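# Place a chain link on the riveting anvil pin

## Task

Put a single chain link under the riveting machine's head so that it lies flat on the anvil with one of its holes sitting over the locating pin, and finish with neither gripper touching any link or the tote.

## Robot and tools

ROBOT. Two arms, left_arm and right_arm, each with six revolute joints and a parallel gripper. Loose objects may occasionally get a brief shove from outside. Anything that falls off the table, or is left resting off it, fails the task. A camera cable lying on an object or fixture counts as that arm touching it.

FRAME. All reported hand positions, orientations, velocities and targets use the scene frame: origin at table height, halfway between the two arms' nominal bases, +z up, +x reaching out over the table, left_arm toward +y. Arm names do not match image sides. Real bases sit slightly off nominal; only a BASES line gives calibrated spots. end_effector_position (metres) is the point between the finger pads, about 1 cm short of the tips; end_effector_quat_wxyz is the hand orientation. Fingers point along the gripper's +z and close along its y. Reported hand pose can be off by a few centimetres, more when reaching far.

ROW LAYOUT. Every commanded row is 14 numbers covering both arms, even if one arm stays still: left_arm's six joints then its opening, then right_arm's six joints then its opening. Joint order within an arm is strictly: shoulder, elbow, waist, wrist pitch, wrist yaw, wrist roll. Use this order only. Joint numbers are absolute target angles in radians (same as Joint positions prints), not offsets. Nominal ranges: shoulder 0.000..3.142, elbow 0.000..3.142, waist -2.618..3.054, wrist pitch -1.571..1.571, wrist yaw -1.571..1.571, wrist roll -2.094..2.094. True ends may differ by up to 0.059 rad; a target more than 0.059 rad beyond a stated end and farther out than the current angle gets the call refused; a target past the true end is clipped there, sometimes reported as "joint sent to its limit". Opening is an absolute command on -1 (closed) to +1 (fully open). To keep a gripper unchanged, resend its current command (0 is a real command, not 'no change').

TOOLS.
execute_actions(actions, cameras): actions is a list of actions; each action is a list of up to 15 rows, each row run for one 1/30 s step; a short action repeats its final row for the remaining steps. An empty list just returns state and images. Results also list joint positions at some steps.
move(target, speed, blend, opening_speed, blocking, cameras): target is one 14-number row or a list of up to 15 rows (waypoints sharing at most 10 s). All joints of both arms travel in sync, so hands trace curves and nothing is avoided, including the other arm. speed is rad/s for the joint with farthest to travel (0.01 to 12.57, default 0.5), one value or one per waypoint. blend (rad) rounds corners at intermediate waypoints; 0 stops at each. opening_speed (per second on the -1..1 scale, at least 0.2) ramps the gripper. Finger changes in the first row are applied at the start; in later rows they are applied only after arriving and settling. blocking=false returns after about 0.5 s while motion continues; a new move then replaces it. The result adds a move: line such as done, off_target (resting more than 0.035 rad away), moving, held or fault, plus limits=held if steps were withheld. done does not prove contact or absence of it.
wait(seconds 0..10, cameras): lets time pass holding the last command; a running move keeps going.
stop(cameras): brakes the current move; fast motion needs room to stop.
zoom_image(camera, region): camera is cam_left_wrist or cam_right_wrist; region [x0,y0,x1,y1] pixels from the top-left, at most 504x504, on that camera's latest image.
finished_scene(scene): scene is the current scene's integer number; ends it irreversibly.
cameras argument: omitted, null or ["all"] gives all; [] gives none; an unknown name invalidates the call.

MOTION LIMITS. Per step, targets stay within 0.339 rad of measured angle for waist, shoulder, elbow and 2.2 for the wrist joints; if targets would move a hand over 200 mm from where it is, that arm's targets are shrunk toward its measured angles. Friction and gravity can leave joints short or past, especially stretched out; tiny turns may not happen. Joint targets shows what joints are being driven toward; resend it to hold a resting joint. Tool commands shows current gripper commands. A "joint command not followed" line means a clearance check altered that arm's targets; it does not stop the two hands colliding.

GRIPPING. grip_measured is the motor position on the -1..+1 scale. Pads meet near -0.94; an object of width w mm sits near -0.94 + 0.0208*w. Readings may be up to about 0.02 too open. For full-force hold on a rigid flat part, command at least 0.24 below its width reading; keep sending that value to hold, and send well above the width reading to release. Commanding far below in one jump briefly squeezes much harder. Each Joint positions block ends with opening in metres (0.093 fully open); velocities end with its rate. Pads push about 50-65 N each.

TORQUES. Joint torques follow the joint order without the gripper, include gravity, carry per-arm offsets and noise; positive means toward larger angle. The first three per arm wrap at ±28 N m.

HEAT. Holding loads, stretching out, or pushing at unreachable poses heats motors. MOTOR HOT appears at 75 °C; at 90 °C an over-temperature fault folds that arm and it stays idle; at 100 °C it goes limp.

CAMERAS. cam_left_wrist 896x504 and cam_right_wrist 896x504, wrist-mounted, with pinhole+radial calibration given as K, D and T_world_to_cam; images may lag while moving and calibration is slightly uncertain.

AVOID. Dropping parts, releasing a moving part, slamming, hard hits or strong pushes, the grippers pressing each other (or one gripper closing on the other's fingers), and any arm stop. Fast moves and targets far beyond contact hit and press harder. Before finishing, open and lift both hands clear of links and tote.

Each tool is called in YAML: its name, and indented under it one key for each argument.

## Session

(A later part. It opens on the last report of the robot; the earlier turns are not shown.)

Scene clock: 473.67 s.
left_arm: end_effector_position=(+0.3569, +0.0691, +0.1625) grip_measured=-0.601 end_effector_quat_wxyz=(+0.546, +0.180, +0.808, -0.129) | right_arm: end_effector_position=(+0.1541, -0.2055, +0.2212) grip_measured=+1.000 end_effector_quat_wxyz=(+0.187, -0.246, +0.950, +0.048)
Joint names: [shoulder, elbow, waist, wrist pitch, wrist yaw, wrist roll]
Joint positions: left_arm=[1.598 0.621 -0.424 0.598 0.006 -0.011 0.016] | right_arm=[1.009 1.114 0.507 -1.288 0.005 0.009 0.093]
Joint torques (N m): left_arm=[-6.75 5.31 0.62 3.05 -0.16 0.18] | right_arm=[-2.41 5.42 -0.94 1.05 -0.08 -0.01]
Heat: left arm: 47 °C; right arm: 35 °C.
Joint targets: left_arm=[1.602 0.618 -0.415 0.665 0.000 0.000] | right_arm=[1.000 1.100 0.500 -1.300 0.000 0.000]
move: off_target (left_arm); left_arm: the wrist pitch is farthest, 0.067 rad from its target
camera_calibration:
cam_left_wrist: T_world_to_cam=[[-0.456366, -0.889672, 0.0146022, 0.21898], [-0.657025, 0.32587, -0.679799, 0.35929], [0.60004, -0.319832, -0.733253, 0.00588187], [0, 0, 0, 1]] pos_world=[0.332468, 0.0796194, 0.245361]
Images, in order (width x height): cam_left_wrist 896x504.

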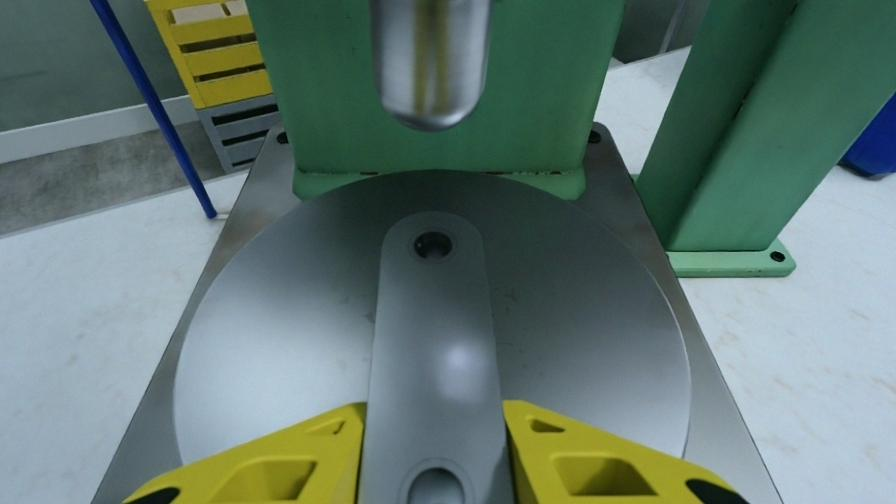

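move:
  target:
    - [1.614,0.612,-0.415,0.684,0,0,-0.85,1.0,1.1,0.5,-1.3,0,0,1]
  speed: 0.04
  cameras: ["cam_left_wrist"]

zoom_image:
  camera: "cam_left_wrist"
  region: [370, 190, 500, 290]

Scene clock: 476.93 s.
left_arm: end_effector_position=(+0.3569, +0.0691, +0.1608) grip_measured=-0.601 end_effector_quat_wxyz=(+0.548, +0.179, +0.807, -0.130) | right_arm: end_effector_position=(+0.1541, -0.2055, +0.2212) grip_measured=+1.000 end_effector_quat_wxyz=(+0.187, -0.246, +0.950, +0.048)
Joint names: [shoulder, elbow, waist, wrist pitch, wrist yaw, wrist roll]
Joint positions: left_arm=[1.606 0.614 -0.424 0.619 0.006 -0.011 0.016] | right_arm=[1.009 1.114 0.507 -1.288 0.005 0.009 0.093]
Joint torques (N m): left_arm=[-6.46 5.34 0.64 3.05 -0.17 0.18] | right_arm=[-2.43 5.41 -0.92 1.05 -0.08 -0.02]
Heat: left arm: 47 °C; right arm: 35 °C.
Joint targets: left_arm=[1.614 0.612 -0.415 0.684 0.000 0.000] | right_arm=[1.000 1.100 0.500 -1.300 0.000 0.000]
move: off_target (left_arm); left_arm: the wrist pitch is farthest, 0.065 rad from its target
camera_calibration:
cam_left_wrist: T_world_to_cam=[[-0.456355, -0.889681, 0.0144493, 0.218948], [-0.653812, 0.324265, -0.683654, 0.357712], [0.603548, -0.321436, -0.729663, 0.00284595], [0, 0, 0, 1]] pos_world=[0.332077, 0.0797155, 0.243464]
Images, in order (width x height): cam_left_wrist 896x504.

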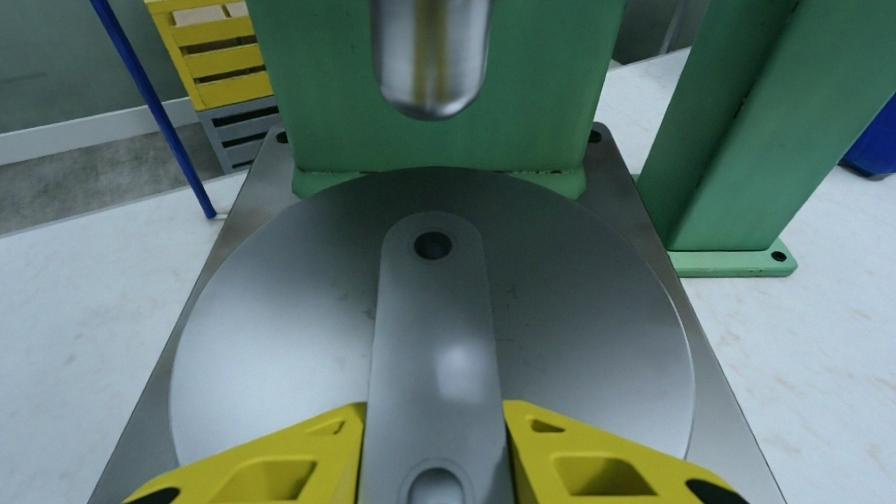

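Scaled by 3.877 from the camera's 896x504 image, which has a finer 1280x720 frame.

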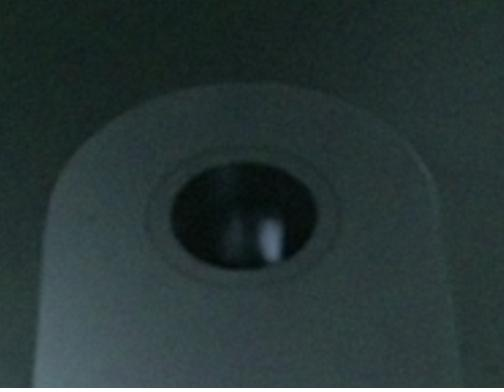

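move:
  target:
    - [1.628,0.606,-0.415,0.702,0,0,-0.85,1.0,1.1,0.5,-1.3,0,0,1]
  speed: 0.04
  cameras: ["cam_left_wrist"]

zoom_image:
  camera: "cam_left_wrist"
  region: [370, 190, 500, 290]

Scene clock: 483.47 s.
left_arm: end_effector_position=(+0.3568, +0.0692, +0.1599) grip_measured=-0.601 end_effector_quat_wxyz=(+0.552, +0.179, +0.804, -0.130) | right_arm: end_effector_position=(+0.1541, -0.2055, +0.2212) grip_measured=+1.000 end_effector_quat_wxyz=(+0.187, -0.246, +0.950, +0.048)
Joint names: [shoulder, elbow, waist, wrist pitch, wrist yaw, wrist roll]
Joint positions: left_arm=[1.613 0.605 -0.424 0.643 0.006 -0.011 0.016] | right_arm=[1.009 1.114 0.507 -1.288 0.005 0.009 0.093]
Joint torques (N m): left_arm=[-5.79 5.55 0.64 2.96 -0.16 0.18] | right_arm=[-2.4 5.38 -0.9 1.06 -0.08 -0.02]
Heat: left arm: 47 °C; right arm: 35 °C.
Joint targets: left_arm=[1.628 0.606 -0.415 0.702 0.000 0.000] | right_arm=[1.000 1.100 0.500 -1.300 0.000 0.000]
move: off_target (left_arm); left_arm: the wrist pitch is farthest, 0.059 rad from its target
camera_calibration:
cam_left_wrist: T_world_to_cam=[[-0.456479, -0.889621, 0.0141641, 0.219061], [-0.648076, 0.321547, -0.690366, 0.356267], [0.60961, -0.324317, -0.723321, -0.000666487], [0, 0, 0, 1]] pos_world=[0.331291, 0.0801087, 0.24237]
Images, in order (width x height): cam_left_wrist 896x504.

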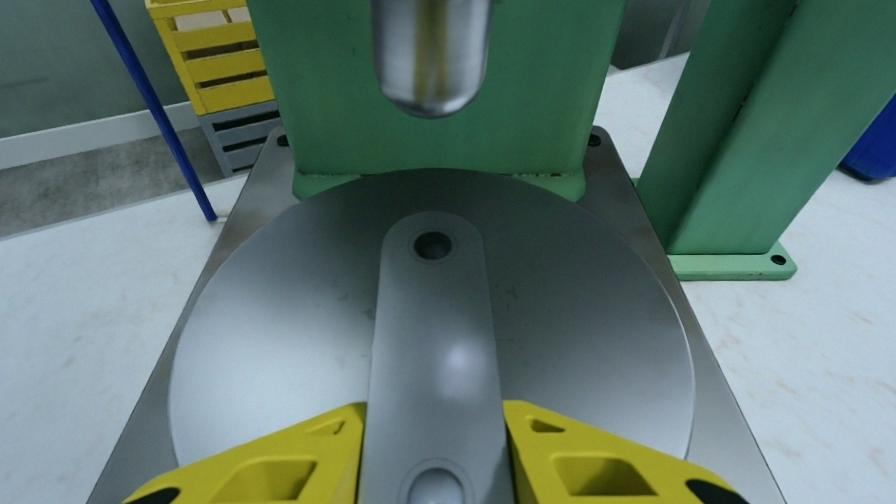

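Scaled by 3.877 from the camera's 896x504 image, which has a finer 1280x720 frame.

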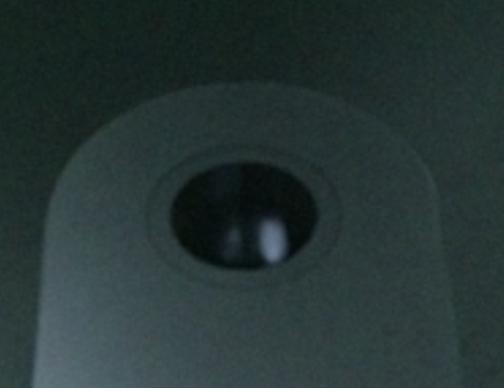

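move:
  target:
    - [1.628,0.606,-0.408,0.690,0,0,-0.85,1.0,1.1,0.5,-1.3,0,0,1]
    - [1.628,0.606,-0.440,0.690,0,0,-0.85,1.0,1.1,0.5,-1.3,0,0,1]
    - [1.628,0.606,-0.424,0.690,0,0,-0.85,1.0,1.1,0.5,-1.3,0,0,1]
  speed: 0.03
  cameras: ["cam_left_wrist"]

Scene clock: 507.00 s.
left_arm: end_effector_position=(+0.3557, +0.0670, +0.1598) grip_measured=-0.601 end_effector_quat_wxyz=(+0.551, +0.181, +0.803, -0.133) | right_arm: end_effector_position=(+0.1541, -0.2055, +0.2212) grip_measured=+1.000 end_effector_quat_wxyz=(+0.187, -0.246, +0.950, +0.048)
Joint names: [shoulder, elbow, waist, wrist pitch, wrist yaw, wrist roll]
Joint positions: left_arm=[1.613 0.605 -0.429 0.644 0.009 -0.011 0.016] | right_arm=[1.009 1.114 0.507 -1.288 0.005 0.009 0.093]
Joint torques (N m): left_arm=[-5.79 5.53 0.27 2.83 -0.19 0.18] | right_arm=[-2.4 5.42 -0.92 1.06 -0.08 -0.02]
Heat: left arm: 47 °C; right arm: 35 °C.
Joint targets: left_arm=[1.628 0.606 -0.424 0.690 0.000 0.000] | right_arm=[1.000 1.100 0.500 -1.300 0.000 0.000]
move: off_target (left_arm); left_arm: the wrist pitch is farthest, 0.046 rad from its target
camera_calibration:
cam_left_wrist: T_world_to_cam=[[-0.462855, -0.886305, 0.0151188, 0.218524], [-0.646052, 0.325611, -0.690358, 0.35517], [0.606945, -0.329303, -0.72331, 0.000525775], [0, 0, 0, 1]] pos_world=[0.330284, 0.0782051, 0.242271]
Images, in order (width x height): cam_left_wrist 896x504.

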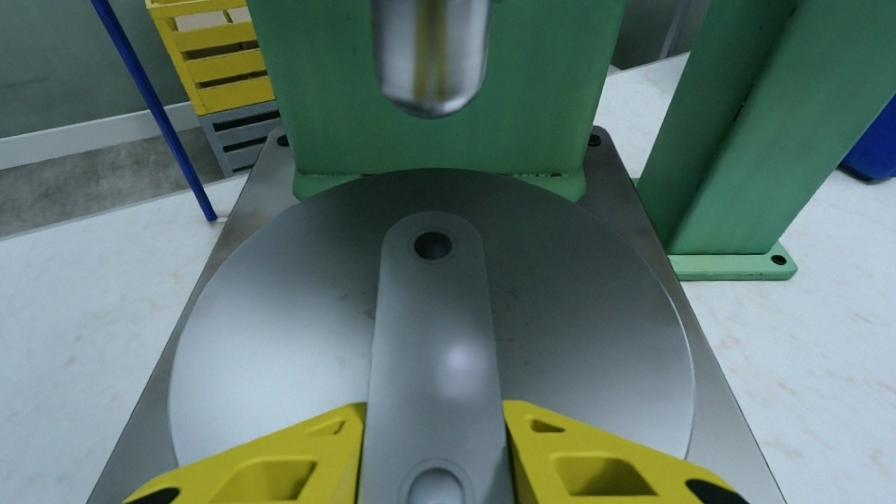

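move:
  target:
    - [1.605,0.660,-0.414,0.64,0,0,-0.85,1.0,1.1,0.5,-1.3,0,0,1]
  speed: 0.05
  cameras: ["cam_left_wrist"]

zoom_image:
  camera: "cam_left_wrist"
  region: [370, 190, 500, 290]

Scene clock: 542.97 s.
left_arm: end_effector_position=(+0.3568, +0.0694, +0.1591) grip_measured=-0.601 end_effector_quat_wxyz=(+0.550, +0.179, +0.805, -0.131) | right_arm: end_effector_position=(+0.1541, -0.2055, +0.2212) grip_measured=+1.000 end_effector_quat_wxyz=(+0.187, -0.246, +0.950, +0.048)
Joint names: [shoulder, elbow, waist, wrist pitch, wrist yaw, wrist roll]
Joint positions: left_arm=[1.613 0.607 -0.423 0.636 0.009 -0.011 0.016] | right_arm=[1.009 1.114 0.507 -1.288 0.005 0.009 0.093]
Joint torques (N m): left_arm=[-7.92 9.61 0.57 2.33 -0.2 0.18] | right_arm=[-2.4 5.42 -0.92 1.06 -0.08 -0.02]
Heat: left arm: 47 °C; right arm: 35 °C.
Joint targets: left_arm=[1.605 0.660 -0.414 0.640 0.000 0.000] | right_arm=[1.000 1.100 0.500 -1.300 0.000 0.000]
move: off_target (left_arm); left_arm: the elbow is farthest, 0.053 rad from its target
camera_calibration:
cam_left_wrist: T_world_to_cam=[[-0.457357, -0.889151, 0.0152987, 0.219454], [-0.651386, 0.323246, -0.686446, 0.356049], [0.605409, -0.323917, -0.72702, 0.000847513], [0, 0, 0, 1]] pos_world=[0.331781, 0.0803109, 0.241667]
Images, in order (width x height): cam_left_wrist 896x504.

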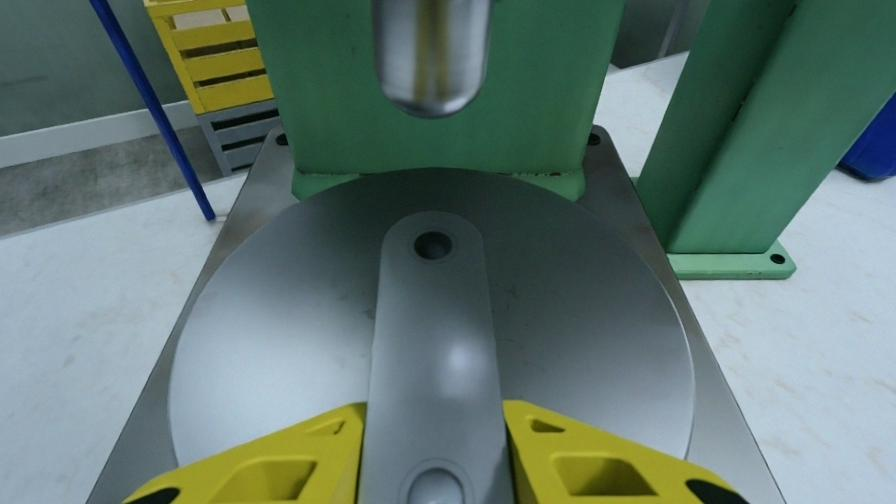

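Scaled by 3.877 from the camera's 896x504 image, which has a finer 1280x720 frame.

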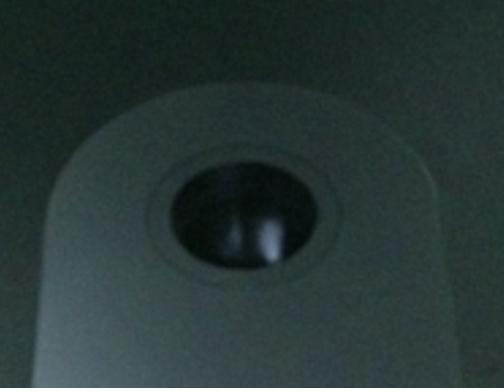

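move:
  target:
    - [1.605,0.666,-0.414,0.64,0,0,-0.85,1.0,1.1,0.5,-1.3,0,0,1]
  speed: 0.05
  cameras: []

Scene clock: 545.90 s.
left_arm: end_effector_position=(+0.3568, +0.0694, +0.1593) grip_measured=-0.601 end_effector_quat_wxyz=(+0.549, +0.179, +0.806, -0.130) | right_arm: end_effector_position=(+0.1541, -0.2055, +0.2212) grip_measured=+1.000 end_effector_quat_wxyz=(+0.187, -0.246, +0.950, +0.048)
Joint names: [shoulder, elbow, waist, wrist pitch, wrist yaw, wrist roll]
Joint positions: left_arm=[1.612 0.609 -0.423 0.63 0.009 -0.011 0.016] | right_arm=[1.009 1.114 0.507 -1.288 0.005 0.009 0.093]
Joint torques (N m): left_arm=[-7.82 9.87 0.61 2.39 -0.19 0.19] | right_arm=[-2.44 5.42 -0.91 1.06 -0.08 -0.02]
Heat: left arm: 47 °C; right arm: 35 °C.
Joint targets: left_arm=[1.605 0.666 -0.414 0.640 0.000 0.000] | right_arm=[1.000 1.100 0.500 -1.300 0.000 0.000]
move: off_target (left_arm); left_arm: the elbow is farthest, 0.057 rad from its target
No camera images: "cameras" was empty.

move:
  target:
    - [1.618,0.672,-0.414,0.65,0,0,-0.85,1.0,1.1,0.5,-1.3,0,0,1]
    - [1.634,0.672,-0.414,0.66,0,0,-0.85,1.0,1.1,0.5,-1.3,0,0,1]
  speed: 0.04
  cameras: ["cam_left_wrist"]

zoom_image:
  camera: "cam_left_wrist"
  region: [370, 190, 500, 290]

Scene clock: 550.53 s.
left_arm: end_effector_position=(+0.3571, +0.0693, +0.1596) grip_measured=-0.601 end_effector_quat_wxyz=(+0.549, +0.179, +0.806, -0.131) | right_arm: end_effector_position=(+0.1541, -0.2055, +0.2212) grip_measured=+1.000 end_effector_quat_wxyz=(+0.187, -0.246, +0.950, +0.048)
Joint names: [shoulder, elbow, waist, wrist pitch, wrist yaw, wrist roll]
Joint positions: left_arm=[1.612 0.61 -0.423 0.63 0.009 -0.011 0.016] | right_arm=[1.009 1.114 0.507 -1.288 0.005 0.009 0.093]
Joint torques (N m): left_arm=[-5.08 10.3 0.62 2.64 -0.19 0.18] | right_arm=[-2.41 5.42 -0.92 1.06 -0.08 -0.02]
Heat: left arm: 47 °C; right arm: 35 °C.
Joint targets: left_arm=[1.634 0.672 -0.414 0.660 0.000 0.000] | right_arm=[1.000 1.100 0.500 -1.300 0.000 0.000]
move: off_target (left_arm); left_arm: the elbow is farthest, 0.062 rad from its target
camera_calibration:
cam_left_wrist: T_world_to_cam=[[-0.457308, -0.889176, 0.0153467, 0.219424], [-0.652326, 0.323666, -0.685354, 0.356798], [0.604433, -0.323429, -0.728048, 0.00151202], [0, 0, 0, 1]] pos_world=[0.332179, 0.080112, 0.242266]
Images, in order (width x height): cam_left_wrist 896x504.

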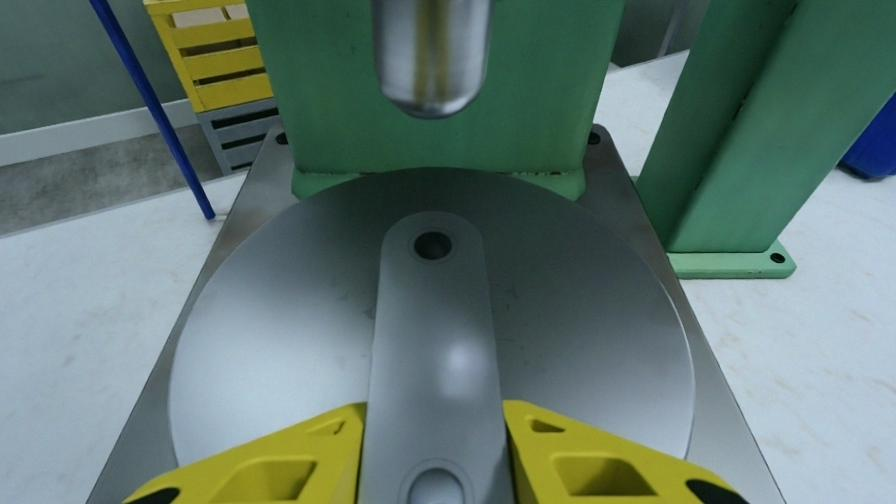

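Scaled by 3.877 from the camera's 896x504 image, which has a finer 1280x720 frame.

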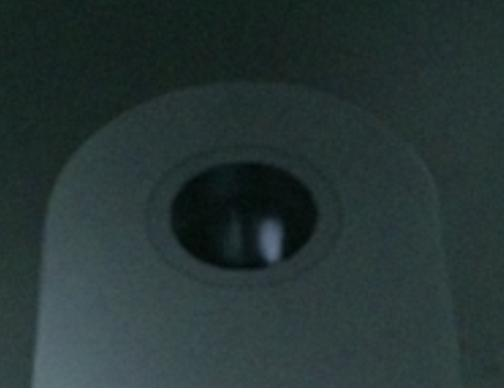

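move:
  target:
    - [1.622,0.665,-0.414,0.66,0,0,-0.85,1.782,0.75,0.04,1.02,-1.04,0,1]
  speed: 0.8

Scene clock: 574.63 s.
left_arm: end_effector_position=(+0.3571, +0.0693, +0.1596) grip_measured=-0.601 end_effector_quat_wxyz=(+0.549, +0.179, +0.806, -0.131) | right_arm: end_effector_position=(+0.3675, -0.1291, +0.2182) grip_measured=+1.000 end_effector_quat_wxyz=(+0.590, -0.382, +0.597, +0.386)
Joint names: [shoulder, elbow, waist, wrist pitch, wrist yaw, wrist roll]
Joint positions: left_arm=[1.612 0.61 -0.423 0.63 0.009 -0.011 0.016] | right_arm=[1.767 0.758 0.066 0.996 -1.072 -0.002 0.093]
Joint torques (N m): left_arm=[-6.22 9.76 0.58 2.63 -0.19 0.18] | right_arm=[-7.31 5.35 -2.73 2.06 0.32 0.06]
Heat: left arm: 49 °C; right arm: 35 °C.
Joint targets: left_arm=[1.622 0.665 -0.414 0.660 0.000 0.000] | right_arm=[1.782 0.750 0.040 1.020 -1.040 0.000]
move: off_target (left_arm); left_arm: the elbow is farthest, 0.055 rad from its target
camera_calibration:
cam_left_wrist: T_world_to_cam=[[-0.457308, -0.889176, 0.0153467, 0.219424], [-0.652326, 0.323666, -0.685354, 0.356798], [0.604433, -0.323429, -0.728048, 0.00151202], [0, 0, 0, 1]] pos_world=[0.332179, 0.080112, 0.242266]
cam_right_wrist: T_world_to_cam=[[0.905461, -0.42439, -0.00578406, -0.386502], [-0.183757, -0.379698, -0.906677, 0.254899], [0.382589, 0.822023, -0.421786, 0.133226], [0, 0, 0, 1]] pos_world=[0.345831, -0.176758, 0.285068]

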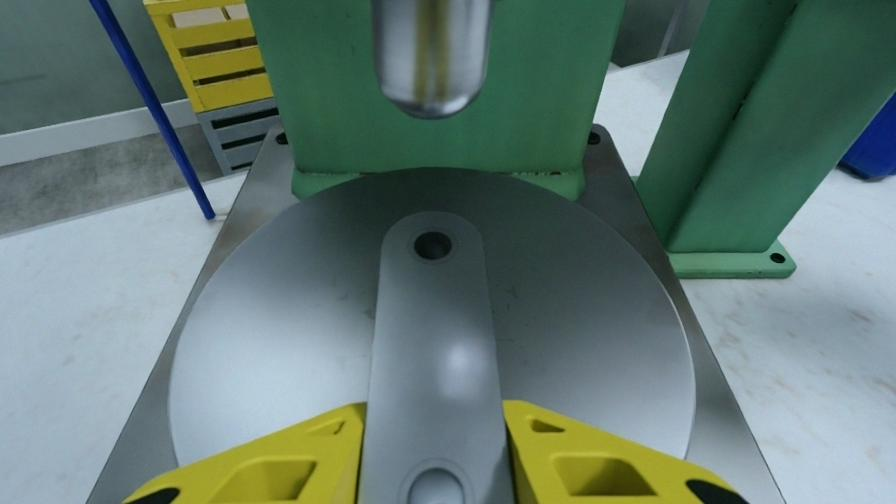

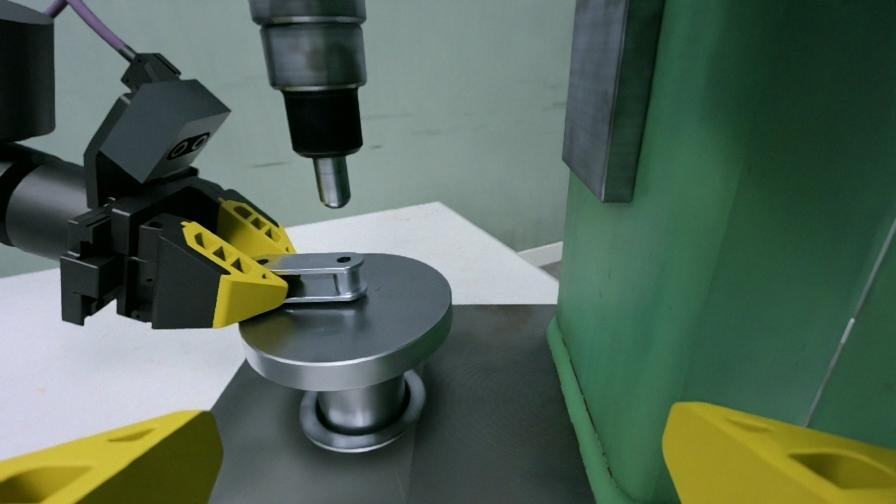

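Excellent view.

zoom_image:
  camera: "cam_right_wrist"
  region: [220, 210, 460, 390]

Scaled by 2.100 from the camera's 896x504 image, which has a finer 1280x720 frame.

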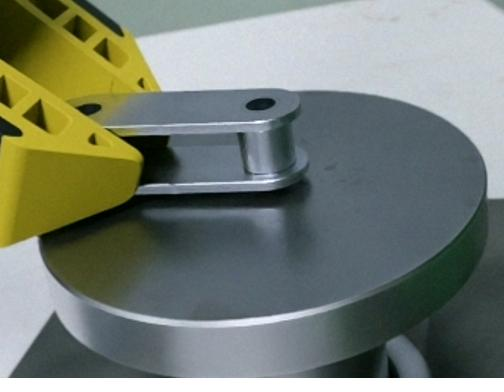

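zoom_image:
  camera: "cam_right_wrist"
  region: [280, 240, 380, 320]

Scaled by 5.040 from the camera's 896x504 image, which has a finer 1280x720 frame.

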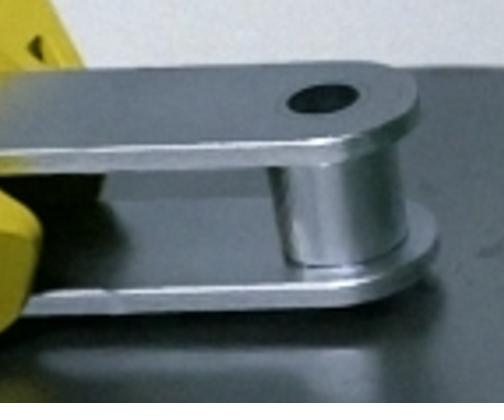

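zoom_image:
  camera: "cam_right_wrist"
  region: [270, 80, 390, 280]

Scaled by 2.520 from the camera's 896x504 image, which has a finer 1280x720 frame.

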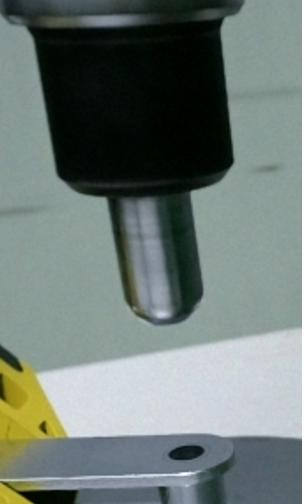

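zoom_image:
  camera: "cam_left_wrist"
  region: [350, 0, 520, 280]

Scaled by 1.800 from the camera's 896x504 image, which has a finer 1280x720 frame.

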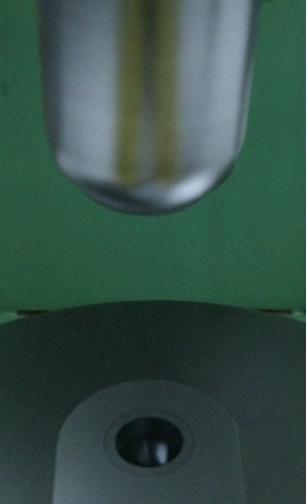

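move:
  target:
    - [1.630,0.660,-0.414,0.62,0,0,-0.85,1.782,0.75,0.04,1.02,-1.04,0,1]
    - [1.630,0.660,-0.437,0.62,0,0,-0.85,1.782,0.75,0.04,1.02,-1.04,0,1]
  speed: 0.03
  cameras: ["cam_right_wrist"]

zoom_image:
  camera: "cam_right_wrist"
  region: [270, 80, 390, 320]

Scene clock: 609.23 s.
left_arm: end_effector_position=(+0.3560, +0.0677, +0.1589) grip_measured=-0.601 end_effector_quat_wxyz=(+0.547, +0.181, +0.806, -0.131) | right_arm: end_effector_position=(+0.3675, -0.1291, +0.2183) grip_measured=+1.000 end_effector_quat_wxyz=(+0.590, -0.382, +0.597, +0.386)
Joint names: [shoulder, elbow, waist, wrist pitch, wrist yaw, wrist roll]
Joint positions: left_arm=[1.612 0.61 -0.427 0.627 0.009 -0.011 0.016] | right_arm=[1.767 0.758 0.066 0.997 -1.072 -0.002 0.093]
Joint torques (N m): left_arm=[-5.46 9.39 -0.91 2.21 -0.2 0.19] | right_arm=[-7.34 5.37 -2.73 2.06 0.33 0.09]
Heat: left arm: 49 °C; right arm: 37 °C.
Joint targets: left_arm=[1.630 0.660 -0.437 0.620 0.000 0.000] | right_arm=[1.782 0.750 0.040 1.020 -1.040 0.000]
move: off_target (left_arm); left_arm: the elbow is farthest, 0.050 rad from its target
camera_calibration:
cam_right_wrist: T_world_to_cam=[[0.905463, -0.424383, -0.00597432, -0.386446], [-0.183777, -0.37934, -0.906823, 0.255103], [0.382574, 0.822192, -0.42147, 0.133212], [0, 0, 0, 1]] pos_world=[0.345831, -0.176757, 0.28517]
Images, in order (width x height): cam_right_wrist 896x504.

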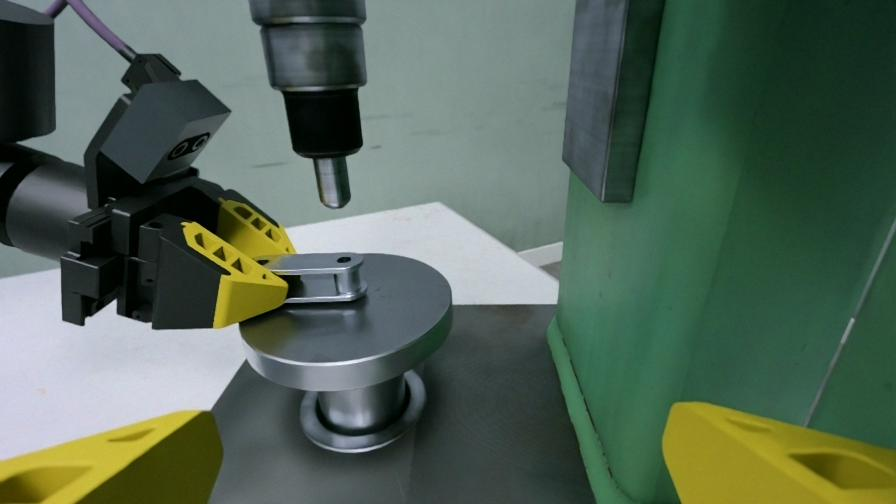

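Scaled by 2.100 from the camera's 896x504 image, which has a finer 1280x720 frame.

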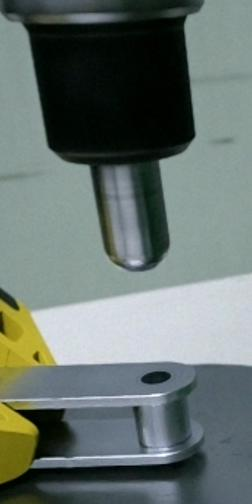

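move:
  target:
    - [1.635,0.672,-0.437,0.625,0,0,-0.85,1.782,0.75,0.04,1.02,-1.04,0,1]
    - [1.640,0.672,-0.41,0.63,0,0,-0.85,1.782,0.75,0.04,1.02,-1.04,0,1]
    - [1.640,0.676,-0.424,0.62,0,0,-0.85,1.782,0.75,0.04,1.02,-1.04,0,1]
  speed: 0.03
  cameras: ["cam_right_wrist"]

zoom_image:
  camera: "cam_right_wrist"
  region: [280, 180, 380, 320]

Scene clock: 616.53 s.
left_arm: end_effector_position=(+0.3570, +0.0695, +0.1589) grip_measured=-0.601 end_effector_quat_wxyz=(+0.547, +0.180, +0.807, -0.130) | right_arm: end_effector_position=(+0.3675, -0.1291, +0.2183) grip_measured=+1.000 end_effector_quat_wxyz=(+0.590, -0.382, +0.597, +0.386)
Joint names: [shoulder, elbow, waist, wrist pitch, wrist yaw, wrist roll]
Joint positions: left_arm=[1.612 0.611 -0.422 0.624 0.009 -0.011 0.016] | right_arm=[1.767 0.758 0.066 0.997 -1.072 -0.002 0.093]
Joint torques (N m): left_arm=[-4.53 10.54 -0.24 2.23 -0.19 0.18] | right_arm=[-7.34 5.37 -2.73 2.06 0.32 0.09]
Heat: left arm: 48 °C; right arm: 38 °C.
Joint targets: left_arm=[1.640 0.676 -0.424 0.620 0.000 0.000] | right_arm=[1.782 0.750 0.040 1.020 -1.040 0.000]
move: off_target (left_arm); left_arm: the elbow is farthest, 0.065 rad from its target
camera_calibration:
cam_right_wrist: T_world_to_cam=[[0.905463, -0.424383, -0.00597432, -0.386446], [-0.183777, -0.37934, -0.906823, 0.255103], [0.382574, 0.822192, -0.42147, 0.133212], [0, 0, 0, 1]] pos_world=[0.345831, -0.176757, 0.28517]
Images, in order (width x height): cam_right_wrist 896x504.

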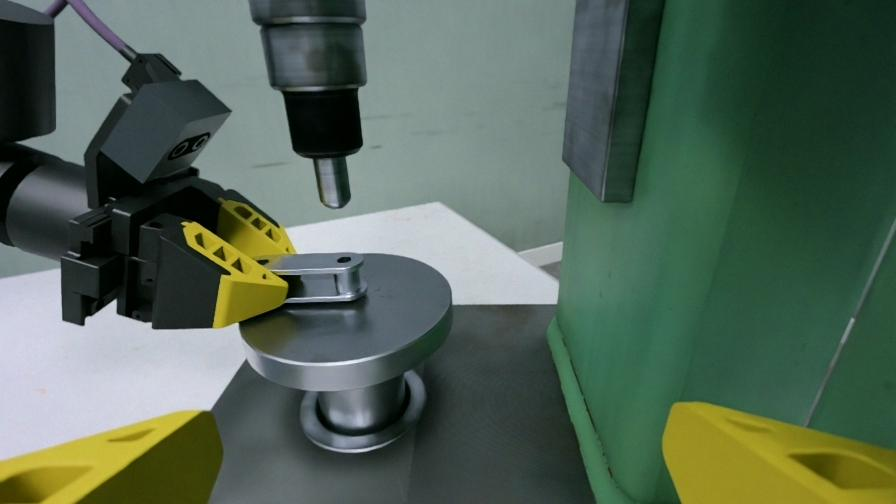

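Scaled by 3.600 from the camera's 896x504 image, which has a finer 1280x720 frame.

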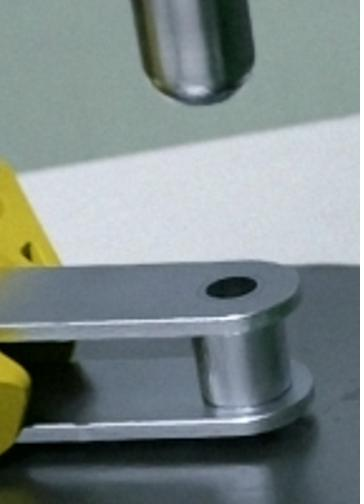

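move:
  target:
    - [1.575,0.650,-0.424,0.575,0,0,-0.85,1.782,0.75,0.04,1.02,-1.04,0,1]
    - [1.35,0.52,-0.424,0.44,0,0,-0.85,1.782,0.75,0.04,1.02,-1.04,0,1]
  speed: 0.08

zoom_image:
  camera: "cam_right_wrist"
  region: [290, 80, 400, 320]

zoom_image:
  camera: "cam_right_wrist"
  region: [310, 240, 390, 320]

zoom_image:
  camera: "cam_left_wrist"
  region: [380, 160, 480, 270]

Scene clock: 629.23 s.
left_arm: end_effector_position=(+0.3193, +0.0874, +0.1781) grip_measured=-0.848 end_effector_quat_wxyz=(+0.535, +0.181, +0.815, -0.127) | right_arm: end_effector_position=(+0.3675, -0.1291, +0.2183) grip_measured=+1.000 end_effector_quat_wxyz=(+0.590, -0.382, +0.597, +0.386)
Joint names: [shoulder, elbow, waist, wrist pitch, wrist yaw, wrist roll]
Joint positions: left_arm=[1.367 0.526 -0.422 0.435 0.009 -0.011 0.004] | right_arm=[1.767 0.758 0.066 0.997 -1.072 -0.002 0.093]
Joint torques (N m): left_arm=[-6.98 5.45 -0.23 2.33 -0.18 0.18] | right_arm=[-7.31 5.37 -2.74 2.07 0.32 0.09]
Heat: left arm: 50 °C; right arm: 38 °C.
Joint targets: left_arm=[1.350 0.520 -0.424 0.440 0.000 0.000] | right_arm=[1.782 0.750 0.040 1.020 -1.040 0.000]
move: done
camera_calibration:
cam_left_wrist: T_world_to_cam=[[-0.45656, -0.889548, 0.016051, 0.217596], [-0.672953, 0.333479, -0.660247, 0.340241], [0.581969, -0.312244, -0.750877, 0.0539303], [0, 0, 0, 1]] pos_world=[0.296926, 0.096938, 0.261645]
cam_right_wrist: T_world_to_cam=[[0.905463, -0.424383, -0.00597432, -0.386446], [-0.183777, -0.37934, -0.906823, 0.255103], [0.382574, 0.822192, -0.42147, 0.133212], [0, 0, 0, 1]] pos_world=[0.345831, -0.176757, 0.28517]

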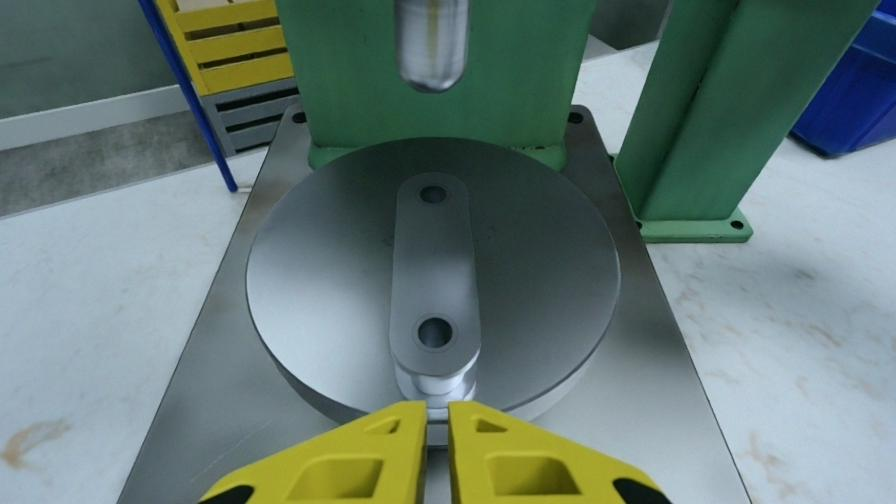

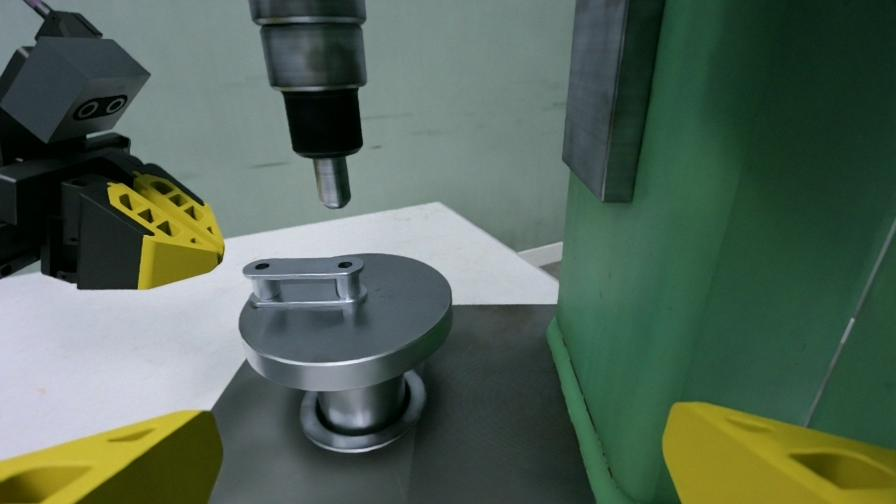

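Scaled by 2.100 from the camera's 896x504 image, which has a finer 1280x720 frame.

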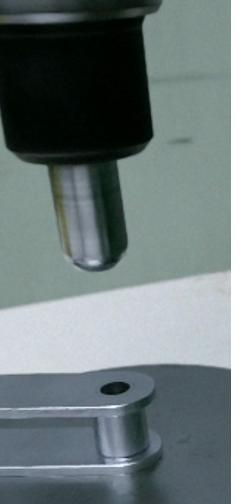

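Scaled by 6.300 from the camera's 896x504 image, which has a finer 1280x720 frame.

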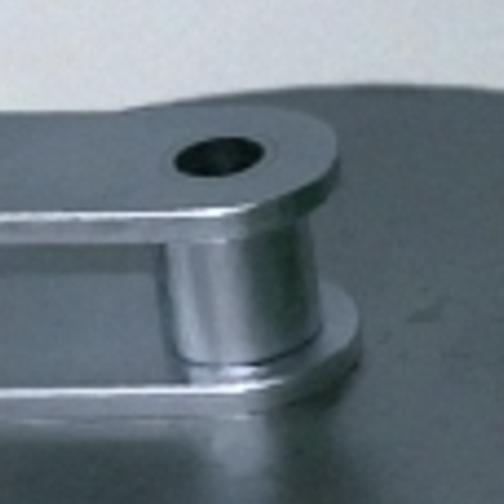

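Scaled by 4.582 from the camera's 896x504 image, which has a finer 1280x720 frame.

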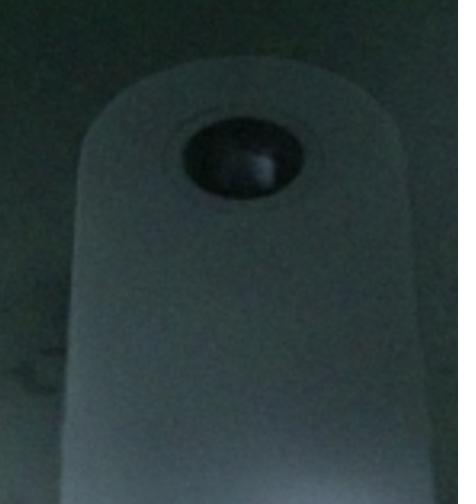

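finished_scene:
  scene: 1

The scene is finished: the task was done.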